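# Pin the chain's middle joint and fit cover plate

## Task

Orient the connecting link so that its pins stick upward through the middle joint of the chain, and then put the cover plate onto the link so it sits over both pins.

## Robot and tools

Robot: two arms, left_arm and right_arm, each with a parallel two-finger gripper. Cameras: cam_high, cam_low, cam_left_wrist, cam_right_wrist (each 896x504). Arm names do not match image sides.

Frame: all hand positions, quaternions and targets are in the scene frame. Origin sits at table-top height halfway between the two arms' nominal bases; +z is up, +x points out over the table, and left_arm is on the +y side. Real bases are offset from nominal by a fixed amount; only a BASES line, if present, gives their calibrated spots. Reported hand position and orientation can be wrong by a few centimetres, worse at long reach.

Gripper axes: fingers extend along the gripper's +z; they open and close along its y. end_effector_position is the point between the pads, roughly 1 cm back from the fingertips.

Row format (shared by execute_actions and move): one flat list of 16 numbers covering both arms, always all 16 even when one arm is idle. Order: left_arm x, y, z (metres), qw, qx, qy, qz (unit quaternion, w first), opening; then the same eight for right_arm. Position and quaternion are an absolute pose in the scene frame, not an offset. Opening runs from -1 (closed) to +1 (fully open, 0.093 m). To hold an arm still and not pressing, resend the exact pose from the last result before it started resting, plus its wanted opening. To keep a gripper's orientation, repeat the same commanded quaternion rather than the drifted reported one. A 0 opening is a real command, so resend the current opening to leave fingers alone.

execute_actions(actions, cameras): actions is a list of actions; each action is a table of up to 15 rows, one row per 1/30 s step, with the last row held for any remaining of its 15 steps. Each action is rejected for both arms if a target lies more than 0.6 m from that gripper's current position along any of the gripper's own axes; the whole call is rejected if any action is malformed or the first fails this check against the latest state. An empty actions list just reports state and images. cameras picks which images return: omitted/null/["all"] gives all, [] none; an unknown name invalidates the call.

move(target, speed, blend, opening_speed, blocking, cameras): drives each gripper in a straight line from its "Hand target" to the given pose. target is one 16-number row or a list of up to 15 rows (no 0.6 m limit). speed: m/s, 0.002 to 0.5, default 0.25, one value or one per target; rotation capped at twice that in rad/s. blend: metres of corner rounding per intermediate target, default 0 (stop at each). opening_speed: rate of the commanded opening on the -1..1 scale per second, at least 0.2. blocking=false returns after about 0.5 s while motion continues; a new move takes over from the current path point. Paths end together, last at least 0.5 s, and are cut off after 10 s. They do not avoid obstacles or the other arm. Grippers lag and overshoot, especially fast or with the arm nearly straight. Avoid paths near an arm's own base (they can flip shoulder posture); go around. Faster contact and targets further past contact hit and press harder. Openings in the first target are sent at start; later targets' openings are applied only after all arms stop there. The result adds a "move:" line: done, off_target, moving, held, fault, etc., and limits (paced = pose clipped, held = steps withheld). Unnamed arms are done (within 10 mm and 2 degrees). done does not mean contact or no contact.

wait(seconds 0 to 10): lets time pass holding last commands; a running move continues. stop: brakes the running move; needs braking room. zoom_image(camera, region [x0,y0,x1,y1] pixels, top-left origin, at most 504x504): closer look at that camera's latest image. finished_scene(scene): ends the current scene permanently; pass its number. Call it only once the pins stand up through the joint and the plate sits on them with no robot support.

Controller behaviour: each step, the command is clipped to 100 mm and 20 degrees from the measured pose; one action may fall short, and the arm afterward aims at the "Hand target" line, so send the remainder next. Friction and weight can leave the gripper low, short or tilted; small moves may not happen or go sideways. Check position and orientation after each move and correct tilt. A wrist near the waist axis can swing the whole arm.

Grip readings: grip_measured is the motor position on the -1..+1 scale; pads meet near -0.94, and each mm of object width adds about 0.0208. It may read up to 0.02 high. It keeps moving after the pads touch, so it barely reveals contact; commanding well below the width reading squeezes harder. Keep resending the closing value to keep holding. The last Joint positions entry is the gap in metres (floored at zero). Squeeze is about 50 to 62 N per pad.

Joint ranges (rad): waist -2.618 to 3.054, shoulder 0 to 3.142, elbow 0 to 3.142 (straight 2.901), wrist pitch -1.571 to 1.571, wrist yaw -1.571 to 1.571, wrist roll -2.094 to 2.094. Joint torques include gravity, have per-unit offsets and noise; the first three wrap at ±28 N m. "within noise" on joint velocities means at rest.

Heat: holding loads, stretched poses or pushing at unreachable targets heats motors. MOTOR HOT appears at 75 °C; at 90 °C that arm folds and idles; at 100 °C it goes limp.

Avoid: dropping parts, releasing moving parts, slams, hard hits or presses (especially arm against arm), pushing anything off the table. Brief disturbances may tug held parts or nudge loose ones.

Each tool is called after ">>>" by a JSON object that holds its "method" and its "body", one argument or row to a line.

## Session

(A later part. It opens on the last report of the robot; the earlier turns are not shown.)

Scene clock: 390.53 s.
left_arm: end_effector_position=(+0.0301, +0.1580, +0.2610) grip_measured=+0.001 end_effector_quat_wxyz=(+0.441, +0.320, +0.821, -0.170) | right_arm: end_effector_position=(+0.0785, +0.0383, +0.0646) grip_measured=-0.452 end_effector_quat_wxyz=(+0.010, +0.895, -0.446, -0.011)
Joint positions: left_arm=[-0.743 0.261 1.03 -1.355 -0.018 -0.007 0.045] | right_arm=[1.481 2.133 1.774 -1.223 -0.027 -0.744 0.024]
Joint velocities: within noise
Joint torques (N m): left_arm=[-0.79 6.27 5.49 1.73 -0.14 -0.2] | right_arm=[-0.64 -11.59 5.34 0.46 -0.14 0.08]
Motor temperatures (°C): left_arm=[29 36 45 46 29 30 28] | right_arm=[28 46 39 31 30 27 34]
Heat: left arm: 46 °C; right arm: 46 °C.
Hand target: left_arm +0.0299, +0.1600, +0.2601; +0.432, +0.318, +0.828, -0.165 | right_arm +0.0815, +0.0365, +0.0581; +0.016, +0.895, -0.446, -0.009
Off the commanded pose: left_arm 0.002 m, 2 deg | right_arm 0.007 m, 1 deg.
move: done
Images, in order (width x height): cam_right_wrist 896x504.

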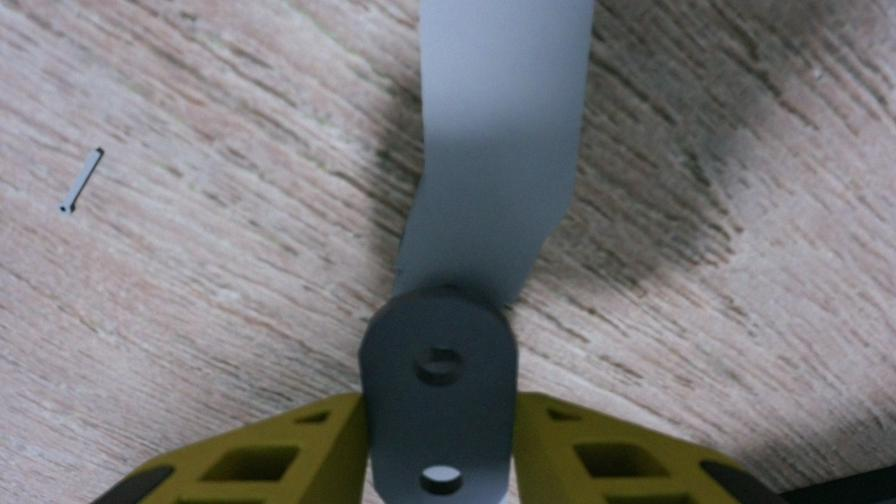

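>>> {"method": "move", "body": {
  "target": [
    [0.03,0.16,0.26,0.4310,0.3179,0.8281,-0.1655,0.0,0.0815,0.0385,0.098,-0.0158,-0.8950,0.4457,0.0087,-0.6],
    [0.03,0.16,0.26,0.4310,0.3179,0.8281,-0.1655,0.0,0.1055,0.0035,0.095,-0.0158,-0.8950,0.4457,0.0087,-0.6]
  ],
  "speed": 0.08,
  "cameras": ["cam_right_wrist","cam_high"]
}}

>>> {"method": "zoom_image", "body": {
  "camera": "cam_right_wrist",
  "region": [340, 60, 540, 340]
}}

>>> {"method": "zoom_image", "body": {
  "camera": "cam_high",
  "region": [340, 340, 500, 460]
}}

Scene clock: 394.77 s.
left_arm: end_effector_position=(+0.0301, +0.1580, +0.2610) grip_measured=+0.001 end_effector_quat_wxyz=(+0.441, +0.320, +0.821, -0.170) | right_arm: end_effector_position=(+0.1039, +0.0045, +0.0852) grip_measured=-0.452 end_effector_quat_wxyz=(+0.031, +0.893, -0.448, -0.005)
Joint positions: left_arm=[-0.743 0.261 1.03 -1.355 -0.018 -0.007 0.045] | right_arm=[1.405 2.045 1.721 -1.303 -0.027 -0.815 0.024]
Joint velocities: within noise
Joint torques (N m): left_arm=[-0.8 6.28 5.49 1.73 -0.14 -0.2] | right_arm=[-0.29 -15.31 5.01 0.38 -0.13 0.06]
Motor temperatures (°C): left_arm=[29 36 45 46 29 30 28] | right_arm=[28 46 39 31 30 27 34]
Heat: left arm: 46 °C; right arm: 46 °C.
Hand target: left_arm +0.0299, +0.1600, +0.2601; +0.432, +0.318, +0.828, -0.165 | right_arm +0.1055, +0.0034, +0.0949; +0.016, +0.895, -0.446, -0.008
Off the commanded pose: left_arm 0.002 m, 2 deg | right_arm 0.010 m, 2 deg.
move: done
Images, in order (width x height): cam_high 896x504, cam_right_wrist 896x504.

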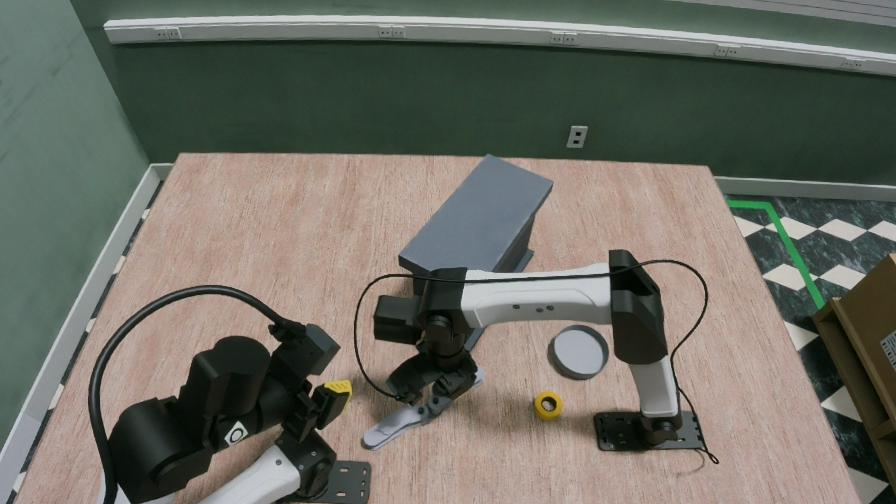

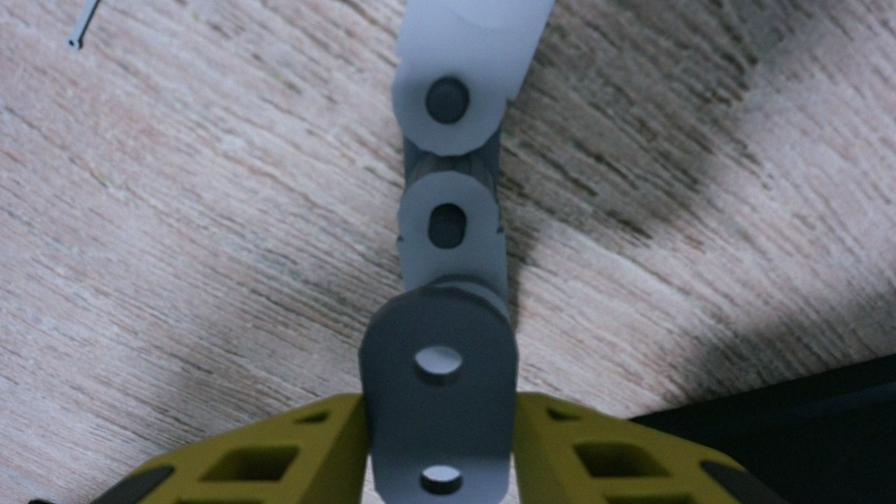

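Scaled by 1.800 from the camera's 896x504 image, which has a finer 1280x720 frame.

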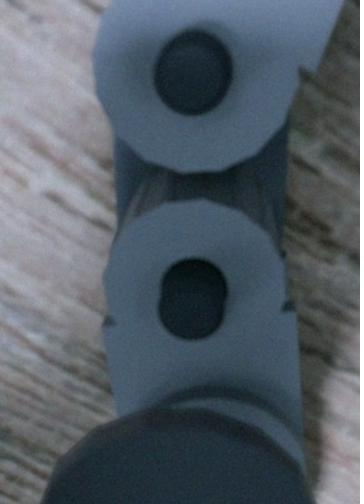

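Scaled by 3.150 from the camera's 896x504 image, which has a finer 1280x720 frame.

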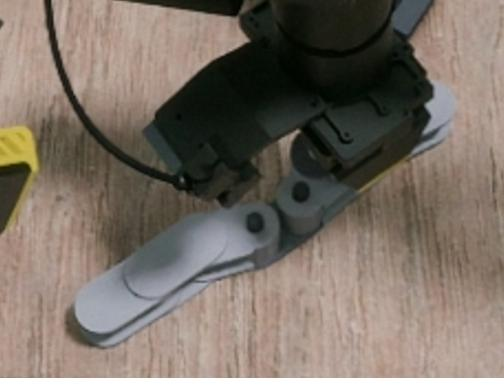

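>>> {"method": "zoom_image", "body": {
  "camera": "cam_right_wrist",
  "region": [410, 60, 490, 140]
}}

>>> {"method": "zoom_image", "body": {
  "camera": "cam_right_wrist",
  "region": [410, 185, 490, 265]
}}

>>> {"method": "zoom_image", "body": {
  "camera": "cam_right_wrist",
  "region": [400, 325, 480, 405]
}}

>>> {"method": "zoom_image", "body": {
  "camera": "cam_right_wrist",
  "region": [400, 424, 480, 504]
}}

Scaled by 6.300 from the camera's 896x504 image, which has a finer 1280x720 frame.

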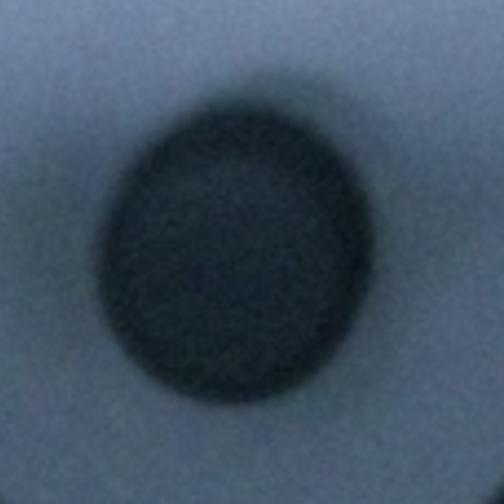

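Scaled by 6.300 from the camera's 896x504 image, which has a finer 1280x720 frame.

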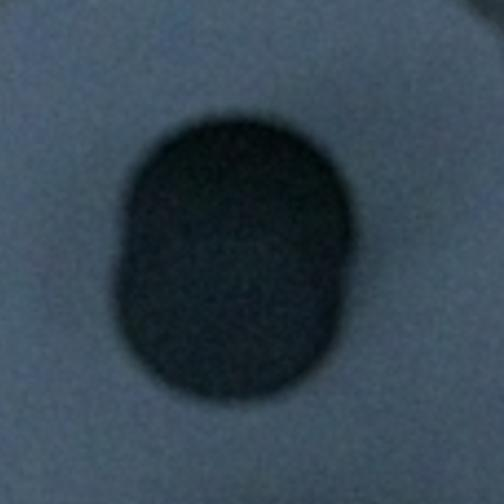

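Scaled by 6.300 from the camera's 896x504 image, which has a finer 1280x720 frame.

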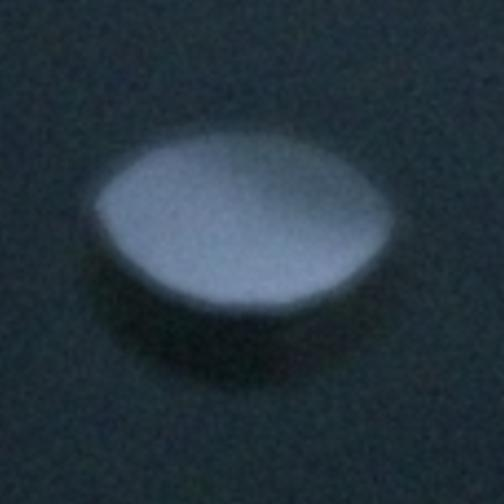

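Scaled by 6.300 from the camera's 896x504 image, which has a finer 1280x720 frame.

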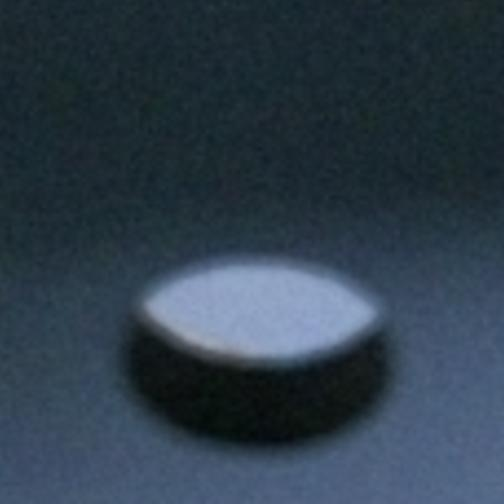

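>>> {"method": "move", "body": {
  "target": [
    [0.03,0.16,0.26,0.4310,0.3179,0.8281,-0.1655,0.0,0.0810,0.0360,0.092,-0.0158,-0.8945,0.4467,0.0087,-0.6],
    [0.03,0.16,0.26,0.4310,0.3179,0.8281,-0.1655,0.0,0.0810,0.0356,0.055,-0.0158,-0.8945,0.4467,0.0087,-0.6]
  ],
  "speed": 0.06,
  "cameras": ["cam_right_wrist"]
}}

>>> {"method": "zoom_image", "body": {
  "camera": "cam_right_wrist",
  "region": [400, 330, 480, 504]
}}

Scene clock: 401.00 s.
left_arm: end_effector_position=(+0.0301, +0.1580, +0.2610) grip_measured=+0.001 end_effector_quat_wxyz=(+0.441, +0.320, +0.821, -0.170) | right_arm: end_effector_position=(+0.0831, +0.0370, +0.0662) grip_measured=-0.452 end_effector_quat_wxyz=(+0.005, +0.896, -0.445, -0.013)
Joint positions: left_arm=[-0.743 0.261 1.03 -1.355 -0.018 -0.007 0.045] | right_arm=[1.469 2.118 1.756 -1.21 -0.027 -0.759 0.024]
Joint velocities: within noise
Joint torques (N m): left_arm=[-0.79 6.27 5.49 1.73 -0.15 -0.2] | right_arm=[0.32 -10.21 5.49 0.48 -0.14 0.26]
Motor temperatures (°C): left_arm=[29 36 45 46 29 30 28] | right_arm=[28 47 39 31 30 27 34]
Heat: left arm: 46 °C; right arm: 47 °C.
Hand target: left_arm +0.0299, +0.1599, +0.2601; +0.432, +0.318, +0.828, -0.165 | right_arm +0.0811, +0.0354, +0.0552; +0.016, +0.894, -0.447, -0.009
Off the commanded pose: left_arm 0.002 m, 2 deg | right_arm 0.011 m, 1 deg.
move: off_target (right_arm)
Images, in order (width x height): cam_right_wrist 896x504.

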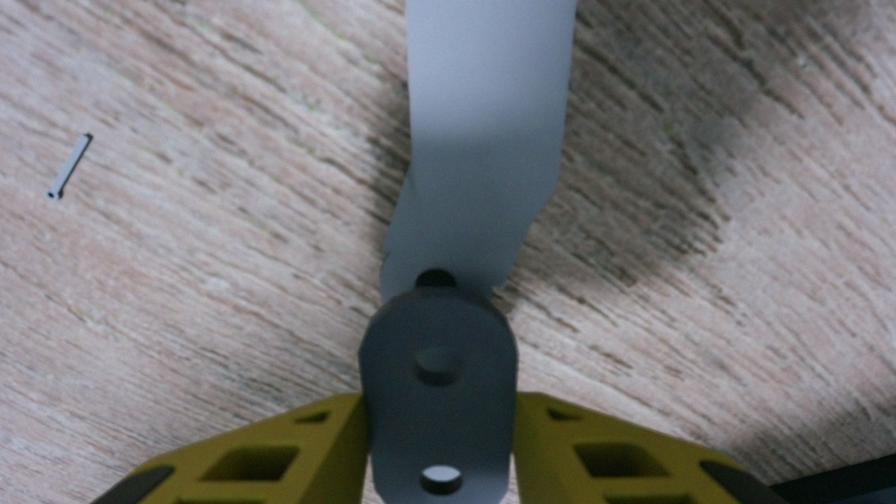

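Scaled by 2.897 from the camera's 896x504 image, which has a finer 1280x720 frame.

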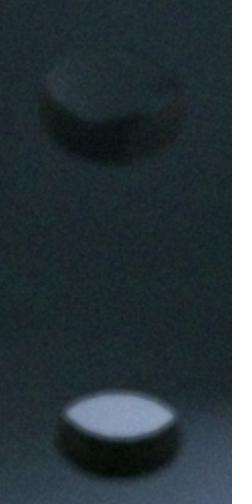

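>>> {"method": "move", "body": {
  "target": [0.03,0.16,0.26,0.4310,0.3179,0.8281,-0.1655,0.0,0.0758,0.0362,0.055,-0.0158,-0.8945,0.4467,0.0087,-0.6],
  "speed": 0.06,
  "cameras": ["cam_right_wrist"]
}}

>>> {"method": "zoom_image", "body": {
  "camera": "cam_right_wrist",
  "region": [400, 330, 480, 504]
}}

Scene clock: 402.13 s.
left_arm: end_effector_position=(+0.0301, +0.1580, +0.2610) grip_measured=+0.001 end_effector_quat_wxyz=(+0.441, +0.320, +0.821, -0.170) | right_arm: end_effector_position=(+0.0792, +0.0376, +0.0662) grip_measured=-0.452 end_effector_quat_wxyz=(+0.004, +0.895, -0.446, -0.013)
Joint positions: left_arm=[-0.743 0.261 1.03 -1.355 -0.018 -0.007 0.045] | right_arm=[1.479 2.118 1.756 -1.208 -0.027 -0.747 0.024]
Joint velocities: within noise
Joint torques (N m): left_arm=[-0.81 6.27 5.52 1.73 -0.15 -0.2] | right_arm=[0.57 -10.18 5.5 0.46 -0.15 0.23]
Motor temperatures (°C): left_arm=[29 36 45 46 29 30 28] | right_arm=[28 47 39 31 30 27 34]
Heat: left arm: 46 °C; right arm: 47 °C.
Hand target: left_arm +0.0299, +0.1599, +0.2601; +0.432, +0.318, +0.828, -0.165 | right_arm +0.0759, +0.0360, +0.0552; +0.016, +0.895, -0.447, -0.009
Off the commanded pose: left_arm 0.002 m, 2 deg | right_arm 0.012 m, 1 deg.
move: off_target (right_arm)
Images, in order (width x height): cam_right_wrist 896x504.

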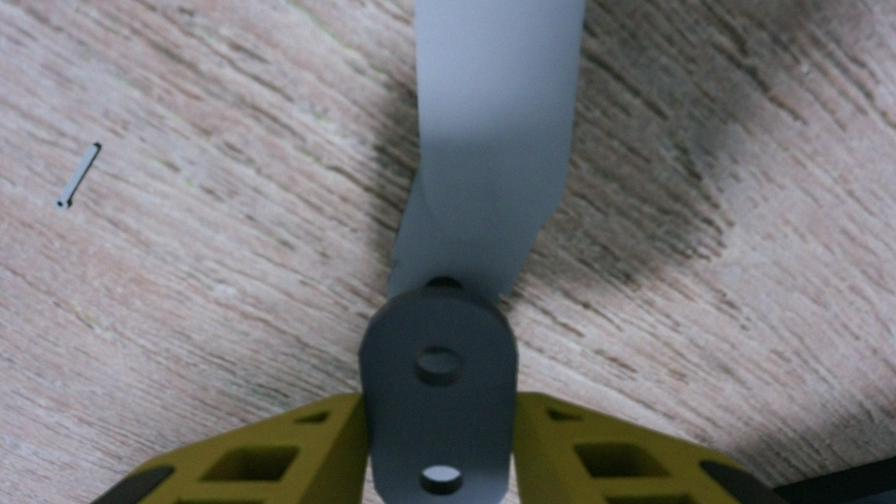

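Scaled by 2.897 from the camera's 896x504 image, which has a finer 1280x720 frame.

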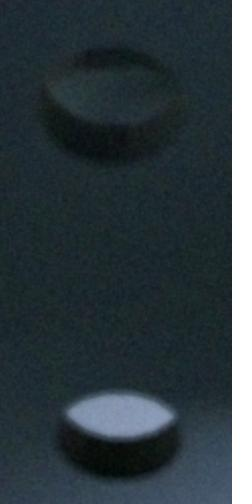

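>>> {"method": "move", "body": {
  "target": [0.03,0.16,0.26,0.4310,0.3179,0.8281,-0.1655,0.0,0.0745,0.0355,0.049,-0.0158,-0.8945,0.4467,0.0087,-0.6],
  "speed": 0.06,
  "cameras": ["cam_right_wrist"]
}}

>>> {"method": "zoom_image", "body": {
  "camera": "cam_right_wrist",
  "region": [400, 330, 480, 504]
}}

Scene clock: 403.73 s.
left_arm: end_effector_position=(+0.0301, +0.1580, +0.2610) grip_measured=+0.001 end_effector_quat_wxyz=(+0.441, +0.320, +0.821, -0.170) | right_arm: end_effector_position=(+0.0780, +0.0376, +0.0610) grip_measured=-0.452 end_effector_quat_wxyz=(+0.003, +0.895, -0.446, -0.013)
Joint positions: left_arm=[-0.743 0.261 1.03 -1.355 -0.018 -0.007 0.045] | right_arm=[1.482 2.118 1.736 -1.186 -0.027 -0.743 0.024]
Joint velocities: within noise
Joint torques (N m): left_arm=[-0.8 6.28 5.48 1.73 -0.15 -0.19] | right_arm=[0.55 -10.13 5.27 0.49 -0.14 0.26]
Motor temperatures (°C): left_arm=[29 36 45 46 29 30 28] | right_arm=[28 47 39 31 30 27 34]
Heat: left arm: 46 °C; right arm: 47 °C.
Hand target: left_arm +0.0299, +0.1599, +0.2601; +0.432, +0.318, +0.828, -0.165 | right_arm +0.0746, +0.0352, +0.0492; +0.016, +0.894, -0.447, -0.009
Off the commanded pose: left_arm 0.002 m, 2 deg | right_arm 0.013 m, 2 deg.
move: off_target (right_arm)
Images, in order (width x height): cam_right_wrist 896x504.

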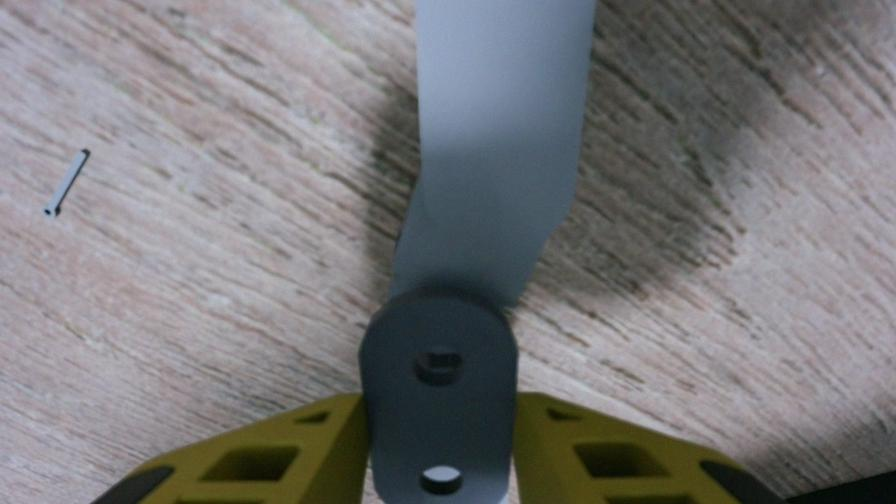

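Scaled by 2.897 from the camera's 896x504 image, which has a finer 1280x720 frame.

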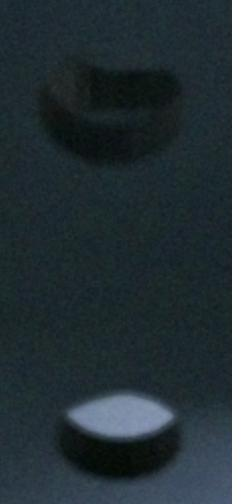

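>>> {"method": "move", "body": {
  "target": [0.03,0.16,0.26,0.4310,0.3179,0.8281,-0.1655,0.0,0.0745,0.0350,0.043,-0.0158,-0.8945,0.4467,0.0087,-0.6],
  "speed": 0.06,
  "cameras": ["cam_right_wrist"]
}}

>>> {"method": "zoom_image", "body": {
  "camera": "cam_right_wrist",
  "region": [415, 338, 465, 388]
}}

>>> {"method": "zoom_image", "body": {
  "camera": "cam_right_wrist",
  "region": [415, 454, 465, 504]
}}

Scene clock: 405.23 s.
left_arm: end_effector_position=(+0.0301, +0.1580, +0.2610) grip_measured=+0.001 end_effector_quat_wxyz=(+0.441, +0.320, +0.821, -0.170) | right_arm: end_effector_position=(+0.0780, +0.0374, +0.0560) grip_measured=-0.452 end_effector_quat_wxyz=(+0.002, +0.895, -0.446, -0.014)
Joint positions: left_arm=[-0.743 0.261 1.03 -1.355 -0.018 -0.007 0.045] | right_arm=[1.482 2.118 1.716 -1.163 -0.027 -0.743 0.024]
Joint velocities: within noise
Joint torques (N m): left_arm=[-0.8 6.27 5.53 1.74 -0.14 -0.2] | right_arm=[0.54 -9.88 5.26 0.49 -0.15 0.25]
Motor temperatures (°C): left_arm=[29 36 45 46 29 30 28] | right_arm=[28 47 39 31 30 27 34]
Heat: left arm: 46 °C; right arm: 47 °C.
Hand target: left_arm +0.0299, +0.1599, +0.2601; +0.432, +0.318, +0.828, -0.165 | right_arm +0.0746, +0.0346, +0.0432; +0.016, +0.895, -0.447, -0.009
Off the commanded pose: left_arm 0.002 m, 2 deg | right_arm 0.014 m, 2 deg.
move: off_target (right_arm)
Images, in order (width x height): cam_right_wrist 896x504.

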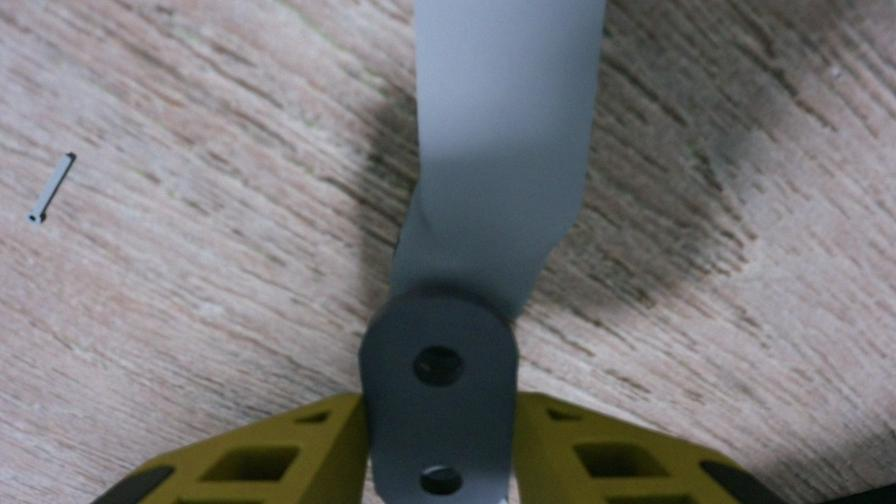

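Scaled by 10.080 from the camera's 896x504 image, which has a finer 1280x720 frame.

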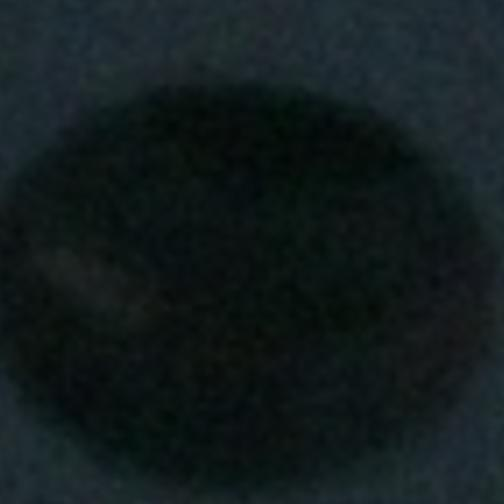

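Scaled by 10.080 from the camera's 896x504 image, which has a finer 1280x720 frame.

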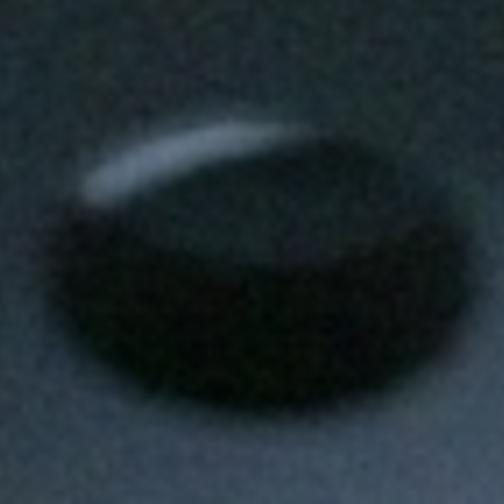

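>>> {"method": "move", "body": {
  "target": [0.03,0.16,0.26,0.4310,0.3179,0.8281,-0.1655,0.0,0.0745,0.0348,0.0395,-0.0158,-0.8945,0.4467,0.0087,-0.6],
  "speed": 0.06,
  "cameras": ["cam_right_wrist"]
}}

>>> {"method": "zoom_image", "body": {
  "camera": "cam_right_wrist",
  "region": [415, 338, 465, 388]
}}

>>> {"method": "zoom_image", "body": {
  "camera": "cam_right_wrist",
  "region": [415, 454, 465, 504]
}}

Scene clock: 406.93 s.
left_arm: end_effector_position=(+0.0301, +0.1580, +0.2610) grip_measured=+0.001 end_effector_quat_wxyz=(+0.441, +0.320, +0.821, -0.170) | right_arm: end_effector_position=(+0.0780, +0.0374, +0.0533) grip_measured=-0.452 end_effector_quat_wxyz=(+0.001, +0.895, -0.446, -0.014)
Joint positions: left_arm=[-0.743 0.261 1.03 -1.355 -0.018 -0.007 0.045] | right_arm=[1.482 2.118 1.704 -1.15 -0.027 -0.743 0.024]
Joint velocities: within noise
Joint torques (N m): left_arm=[-0.8 6.28 5.48 1.73 -0.14 -0.19] | right_arm=[0.54 -9.68 5.24 0.5 -0.15 0.25]
Motor temperatures (°C): left_arm=[29 36 45 46 29 30 28] | right_arm=[28 47 39 31 30 27 34]
Heat: left arm: 46 °C; right arm: 47 °C.
Hand target: left_arm +0.0299, +0.1599, +0.2601; +0.432, +0.318, +0.828, -0.165 | right_arm +0.0746, +0.0344, +0.0397; +0.016, +0.895, -0.447, -0.008
Off the commanded pose: left_arm 0.002 m, 2 deg | right_arm 0.014 m, 2 deg.
move: off_target (right_arm)
Images, in order (width x height): cam_right_wrist 896x504.

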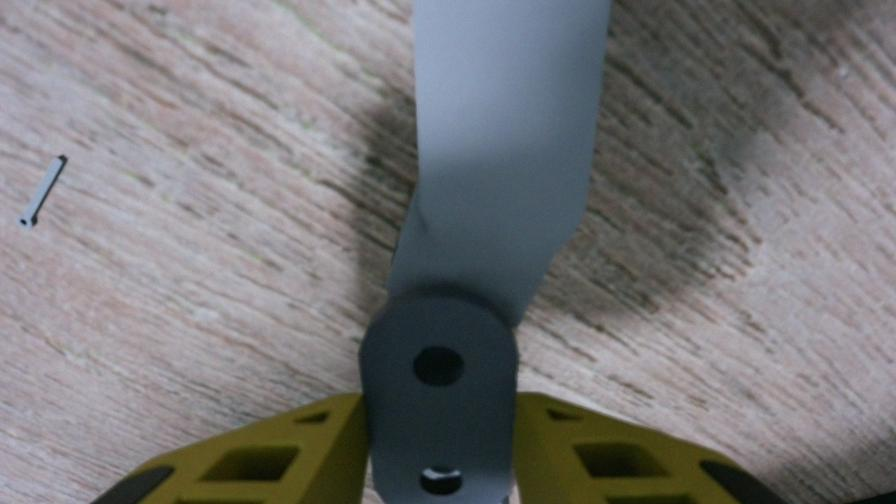

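Scaled by 10.080 from the camera's 896x504 image, which has a finer 1280x720 frame.

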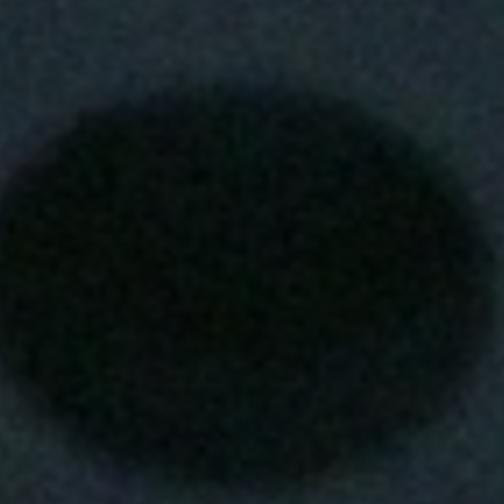

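Scaled by 10.080 from the camera's 896x504 image, which has a finer 1280x720 frame.

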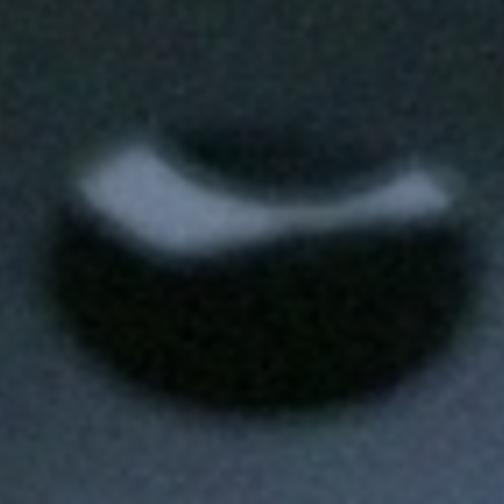

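>>> {"method": "move", "body": {
  "target": [
    [0.03,0.16,0.26,0.4310,0.3179,0.8281,-0.1655,0.0,0.0738,0.0365,0.080,-0.0158,-0.8945,0.4467,0.0087,-0.6],
    [0.03,0.16,0.26,0.4310,0.3179,0.8281,-0.1655,0.0,0.0738,0.0365,0.055,-0.0158,-0.8945,0.4467,0.0087,-0.6],
    [0.03,0.16,0.26,0.4310,0.3179,0.8281,-0.1655,0.0,0.0738,0.0362,0.043,-0.0158,-0.8945,0.4467,0.0087,-0.6]
  ],
  "speed": 0.06,
  "cameras": ["cam_right_wrist"]
}}

>>> {"method": "zoom_image", "body": {
  "camera": "cam_right_wrist",
  "region": [415, 338, 465, 388]
}}

>>> {"method": "zoom_image", "body": {
  "camera": "cam_right_wrist",
  "region": [415, 454, 465, 504]
}}

Scene clock: 411.53 s.
left_arm: end_effector_position=(+0.0301, +0.1580, +0.2610) grip_measured=+0.001 end_effector_quat_wxyz=(+0.441, +0.320, +0.821, -0.170) | right_arm: end_effector_position=(+0.0780, +0.0381, +0.0549) grip_measured=-0.452 end_effector_quat_wxyz=(+0.004, +0.895, -0.447, -0.013)
Joint positions: left_arm=[-0.743 0.261 1.03 -1.355 -0.018 -0.007 0.045] | right_arm=[1.482 2.124 1.721 -1.165 -0.027 -0.741 0.024]
Joint velocities: within noise
Joint torques (N m): left_arm=[-0.8 6.31 5.49 1.72 -0.15 -0.19] | right_arm=[0.68 -10.11 5.38 0.44 -0.15 0.26]
Motor temperatures (°C): left_arm=[29 36 45 46 29 30 28] | right_arm=[28 46 39 31 30 27 34]
Heat: left arm: 46 °C; right arm: 46 °C.
Hand target: left_arm +0.0299, +0.1599, +0.2601; +0.432, +0.318, +0.828, -0.165 | right_arm +0.0739, +0.0359, +0.0432; +0.016, +0.895, -0.447, -0.009
Off the commanded pose: left_arm 0.002 m, 2 deg | right_arm 0.013 m, 1 deg.
move: off_target (right_arm)
Images, in order (width x height): cam_right_wrist 896x504.

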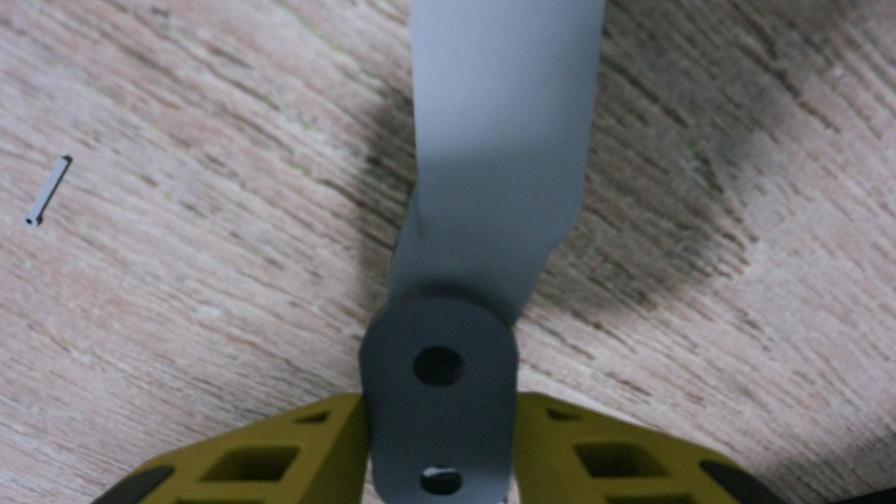

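Scaled by 10.080 from the camera's 896x504 image, which has a finer 1280x720 frame.

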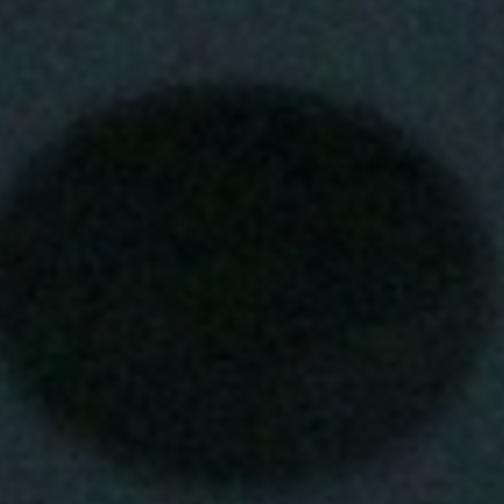

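Scaled by 10.080 from the camera's 896x504 image, which has a finer 1280x720 frame.

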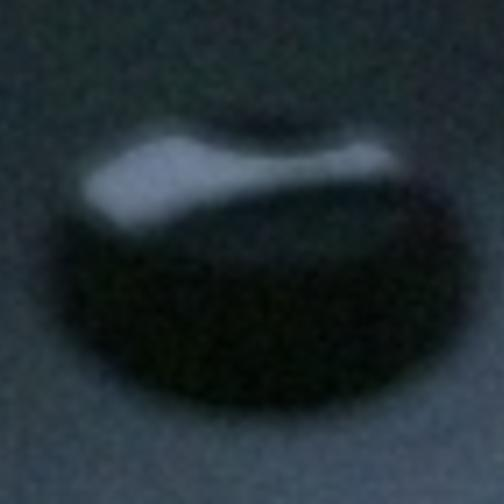

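>>> {"method": "move", "body": {
  "target": [0.03,0.16,0.26,0.4310,0.3179,0.8281,-0.1655,0.0,0.0733,0.0372,0.0400,-0.0158,-0.8945,0.4467,0.0087,-0.6],
  "speed": 0.06,
  "cameras": ["cam_right_wrist"]
}}

>>> {"method": "zoom_image", "body": {
  "camera": "cam_right_wrist",
  "region": [415, 454, 465, 504]
}}

Scene clock: 412.93 s.
left_arm: end_effector_position=(+0.0301, +0.1580, +0.2610) grip_measured=+0.001 end_effector_quat_wxyz=(+0.441, +0.320, +0.821, -0.170) | right_arm: end_effector_position=(+0.0776, +0.0401, +0.0549) grip_measured=-0.452 end_effector_quat_wxyz=(+0.000, +0.895, -0.447, -0.015)
Joint positions: left_arm=[-0.743 0.261 1.03 -1.355 -0.018 -0.007 0.045] | right_arm=[1.483 2.124 1.721 -1.157 -0.027 -0.74 0.024]
Joint velocities: within noise
Joint torques (N m): left_arm=[-0.8 6.28 5.48 1.73 -0.14 -0.19] | right_arm=[0.7 -9.57 5.18 0.5 -0.15 0.25]
Motor temperatures (°C): left_arm=[29 36 45 46 29 30 28] | right_arm=[28 46 39 31 30 27 34]
Heat: left arm: 46 °C; right arm: 46 °C.
Hand target: left_arm +0.0299, +0.1599, +0.2601; +0.432, +0.318, +0.828, -0.165 | right_arm +0.0733, +0.0368, +0.0403; +0.016, +0.895, -0.447, -0.009
Off the commanded pose: left_arm 0.002 m, 2 deg | right_arm 0.016 m, 2 deg.
move: off_target (right_arm)
Images, in order (width x height): cam_right_wrist 896x504.

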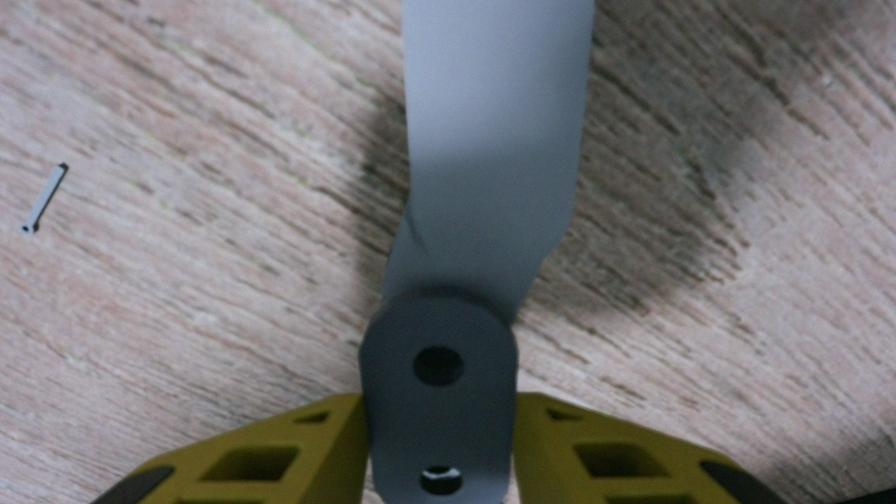

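Scaled by 10.080 from the camera's 896x504 image, which has a finer 1280x720 frame.

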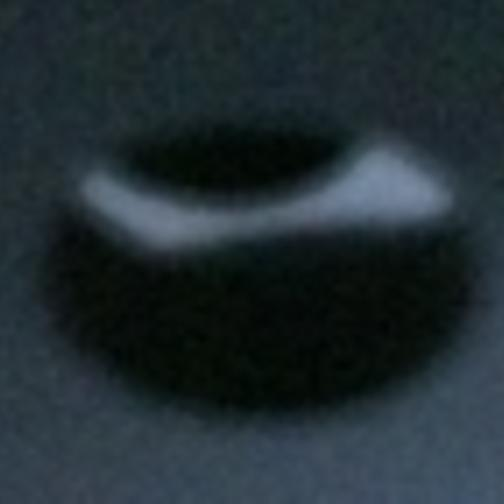

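>>> {"method": "move", "body": {
  "target": [0.03,0.16,0.26,0.4310,0.3179,0.8281,-0.1655,0.0,0.0733,0.0360,0.0390,-0.0158,-0.8945,0.4467,0.0087,-0.6],
  "speed": 0.06,
  "cameras": ["cam_right_wrist"]
}}

>>> {"method": "zoom_image", "body": {
  "camera": "cam_right_wrist",
  "region": [415, 454, 465, 504]
}}

Scene clock: 414.20 s.
left_arm: end_effector_position=(+0.0301, +0.1580, +0.2610) grip_measured=+0.001 end_effector_quat_wxyz=(+0.441, +0.320, +0.821, -0.170) | right_arm: end_effector_position=(+0.0775, +0.0387, +0.0525) grip_measured=-0.452 end_effector_quat_wxyz=(+0.002, +0.895, -0.447, -0.014)
Joint positions: left_arm=[-0.743 0.261 1.03 -1.355 -0.018 -0.007 0.045] | right_arm=[1.483 2.124 1.711 -1.151 -0.027 -0.74 0.024]
Joint velocities: within noise
Joint torques (N m): left_arm=[-0.81 6.3 5.48 1.73 -0.14 -0.2] | right_arm=[0.76 -9.91 5.16 0.5 -0.15 0.25]
Motor temperatures (°C): left_arm=[29 36 45 46 29 30 28] | right_arm=[28 46 39 31 30 27 34]
Heat: left arm: 46 °C; right arm: 46 °C.
Hand target: left_arm +0.0299, +0.1599, +0.2601; +0.432, +0.318, +0.828, -0.165 | right_arm +0.0733, +0.0357, +0.0393; +0.016, +0.895, -0.447, -0.009
Off the commanded pose: left_arm 0.002 m, 2 deg | right_arm 0.014 m, 2 deg.
move: off_target (right_arm)
Images, in order (width x height): cam_right_wrist 896x504.

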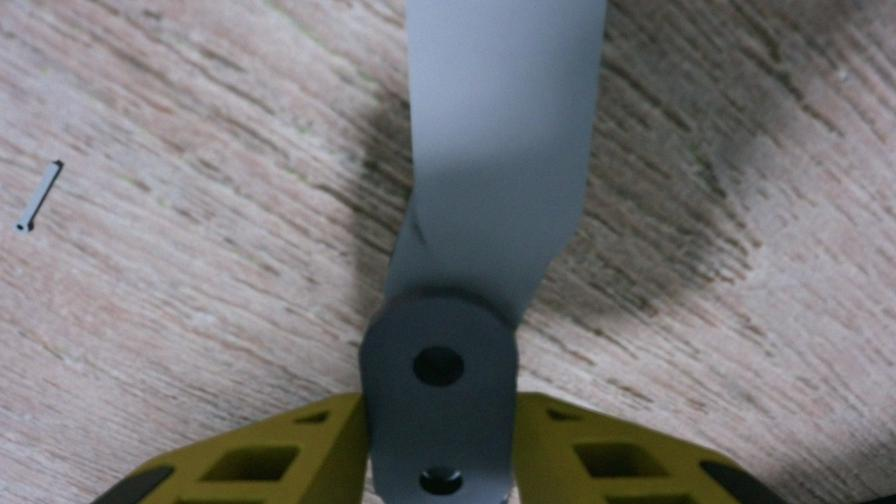

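Scaled by 10.080 from the camera's 896x504 image, which has a finer 1280x720 frame.

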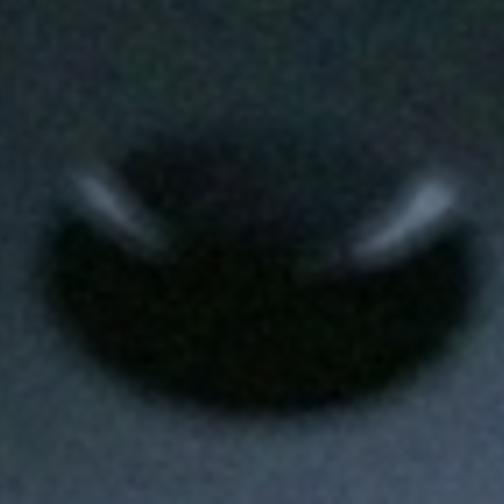

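>>> {"method": "move", "body": {
  "target": [0.03,0.16,0.26,0.4310,0.3179,0.8281,-0.1655,0.0,0.0731,0.0360,0.0350,-0.0158,-0.8945,0.4467,0.0087,-0.6],
  "speed": 0.06,
  "cameras": ["cam_right_wrist"]
}}

>>> {"method": "zoom_image", "body": {
  "camera": "cam_right_wrist",
  "region": [415, 454, 465, 504]
}}

Scene clock: 415.30 s.
left_arm: end_effector_position=(+0.0301, +0.1580, +0.2610) grip_measured=+0.001 end_effector_quat_wxyz=(+0.441, +0.320, +0.821, -0.170) | right_arm: end_effector_position=(+0.0777, +0.0381, +0.0494) grip_measured=-0.452 end_effector_quat_wxyz=(+0.001, +0.894, -0.447, -0.013)
Joint positions: left_arm=[-0.743 0.261 1.03 -1.355 -0.018 -0.007 0.045] | right_arm=[1.483 2.124 1.699 -1.139 -0.025 -0.739 0.024]
Joint velocities: within noise
Joint torques (N m): left_arm=[-0.79 6.3 5.5 1.73 -0.15 -0.19] | right_arm=[0.7 -9.58 5.22 0.52 -0.16 0.26]
Motor temperatures (°C): left_arm=[29 36 45 46 29 30 28] | right_arm=[28 46 39 31 30 27 34]
Heat: left arm: 46 °C; right arm: 46 °C.
Hand target: left_arm +0.0299, +0.1599, +0.2601; +0.432, +0.318, +0.828, -0.165 | right_arm +0.0731, +0.0356, +0.0353; +0.016, +0.895, -0.447, -0.009
Off the commanded pose: left_arm 0.002 m, 2 deg | right_arm 0.015 m, 2 deg.
move: off_target (right_arm)
Images, in order (width x height): cam_right_wrist 896x504.

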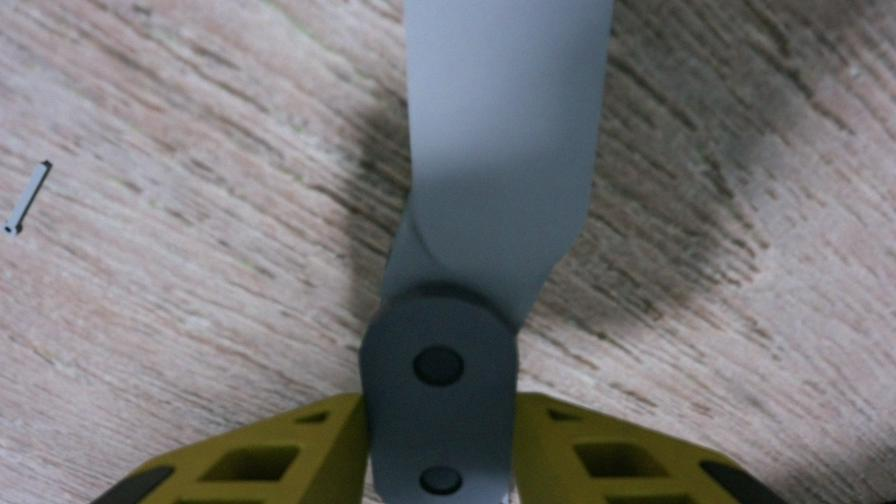

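Scaled by 10.080 from the camera's 896x504 image, which has a finer 1280x720 frame.

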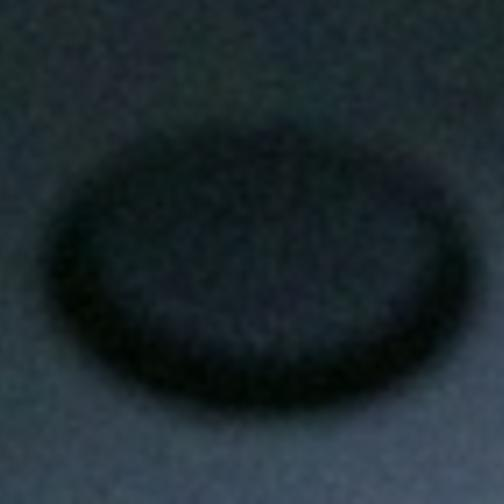

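>>> {"method": "move", "body": {
  "target": [0.03,0.16,0.26,0.4310,0.3179,0.8281,-0.1655,0.0,0.0740,0.0366,0.0290,-0.0158,-0.8945,0.4467,0.0087,-0.6],
  "speed": 0.05,
  "cameras": ["cam_right_wrist","cam_low"]
}}

>>> {"method": "zoom_image", "body": {
  "camera": "cam_right_wrist",
  "region": [380, 324, 500, 504]
}}

>>> {"method": "zoom_image", "body": {
  "camera": "cam_low",
  "region": [530, 235, 590, 275]
}}

Scene clock: 416.47 s.
left_arm: end_effector_position=(+0.0301, +0.1580, +0.2610) grip_measured=+0.001 end_effector_quat_wxyz=(+0.441, +0.320, +0.821, -0.170) | right_arm: end_effector_position=(+0.0777, +0.0382, +0.0434) grip_measured=-0.452 end_effector_quat_wxyz=(+0.004, +0.894, -0.447, -0.012)
Joint positions: left_arm=[-0.743 0.261 1.03 -1.355 -0.018 -0.007 0.045] | right_arm=[1.483 2.134 1.69 -1.125 -0.025 -0.739 0.024]
Joint velocities: within noise
Joint torques (N m): left_arm=[-0.8 6.28 5.52 1.73 -0.15 -0.19] | right_arm=[0.57 -9.76 5.03 0.56 -0.16 0.23]
Motor temperatures (°C): left_arm=[29 36 45 46 29 30 28] | right_arm=[28 46 39 31 30 27 34]
Heat: left arm: 46 °C; right arm: 46 °C.
Hand target: left_arm +0.0299, +0.1599, +0.2601; +0.432, +0.318, +0.828, -0.165 | right_arm +0.0740, +0.0362, +0.0293; +0.016, +0.894, -0.447, -0.009
Off the commanded pose: left_arm 0.002 m, 2 deg | right_arm 0.015 m, 1 deg.
move: off_target (right_arm)
Images, in order (width x height): cam_low 896x504, cam_right_wrist 896x504.

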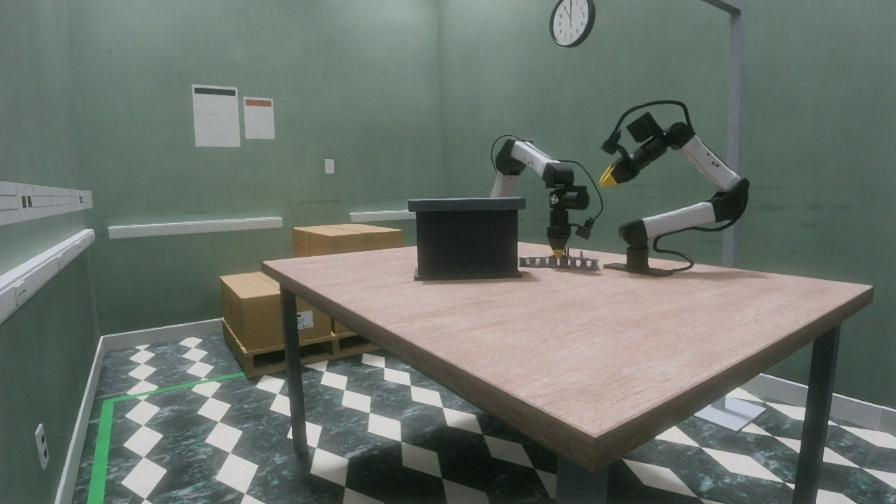

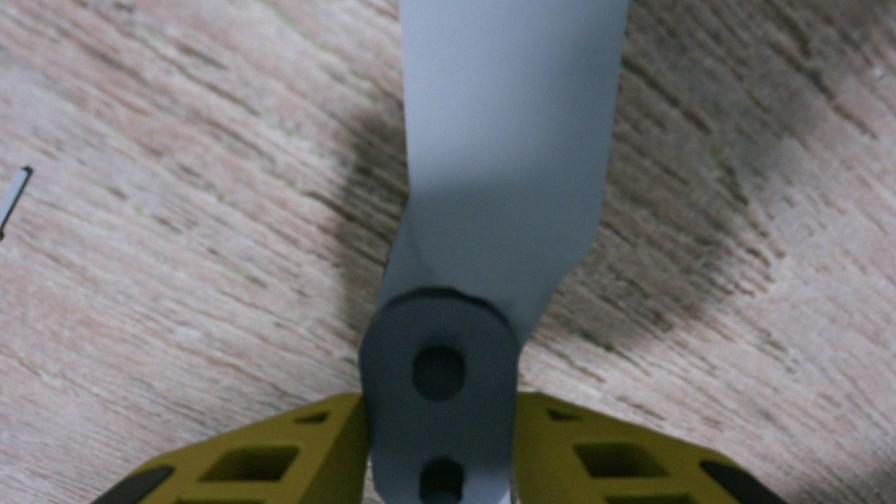

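Scaled by 2.800 from the camera's 896x504 image, which has a finer 1280x720 frame.

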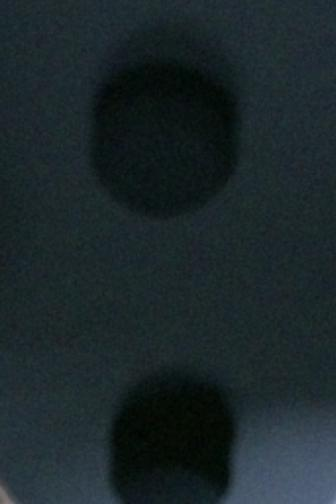

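Scaled by 8.400 from the camera's 896x504 image, which has a finer 1280x720 frame.

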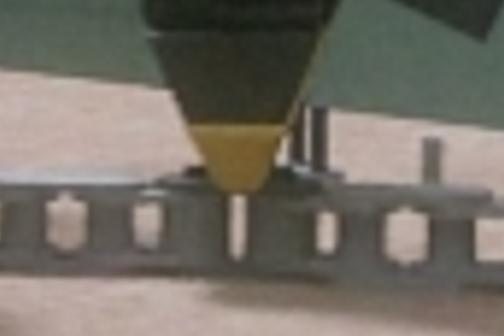

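>>> {"method": "move", "body": {
  "target": [0.03,0.16,0.26,0.4310,0.3179,0.8281,-0.1655,0.0,0.0745,0.0370,0.0255,-0.0158,-0.8945,0.4467,0.0087,-0.6],
  "speed": 0.05,
  "cameras": ["cam_low"]
}}

>>> {"method": "zoom_image", "body": {
  "camera": "cam_low",
  "region": [530, 235, 590, 275]
}}

Scene clock: 417.53 s.
left_arm: end_effector_position=(+0.0301, +0.1580, +0.2610) grip_measured=+0.001 end_effector_quat_wxyz=(+0.441, +0.320, +0.821, -0.170) | right_arm: end_effector_position=(+0.0777, +0.0381, +0.0432) grip_measured=-0.452 end_effector_quat_wxyz=(+0.004, +0.894, -0.447, -0.012)
Joint positions: left_arm=[-0.743 0.261 1.03 -1.355 -0.018 -0.007 0.045] | right_arm=[1.483 2.134 1.689 -1.124 -0.025 -0.739 0.024]
Joint velocities: within noise
Joint torques (N m): left_arm=[-0.8 6.27 5.5 1.73 -0.14 -0.19] | right_arm=[0.47 -9.31 4.55 0.65 -0.17 0.22]
Motor temperatures (°C): left_arm=[29 36 45 46 29 30 28] | right_arm=[28 46 39 31 30 27 34]
Heat: left arm: 46 °C; right arm: 46 °C.
Hand target: left_arm +0.0299, +0.1599, +0.2601; +0.432, +0.318, +0.828, -0.165 | right_arm +0.0745, +0.0364, +0.0259; +0.016, +0.894, -0.447, -0.008
Off the commanded pose: left_arm 0.002 m, 2 deg | right_arm 0.018 m, 1 deg.
move: off_target (right_arm)
Images, in order (width x height): cam_low 896x504.

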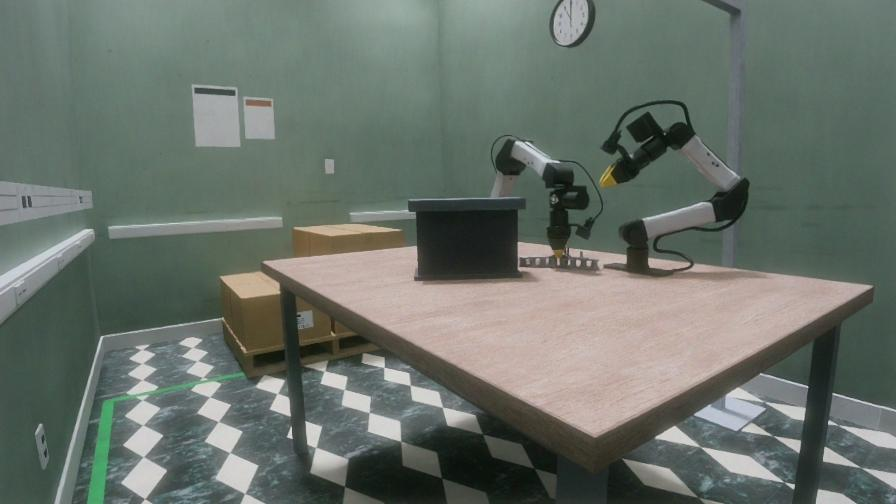

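Scaled by 8.400 from the camera's 896x504 image, which has a finer 1280x720 frame.

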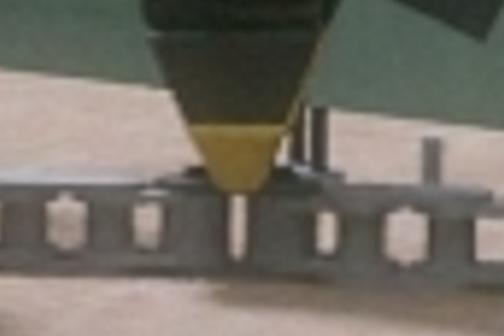

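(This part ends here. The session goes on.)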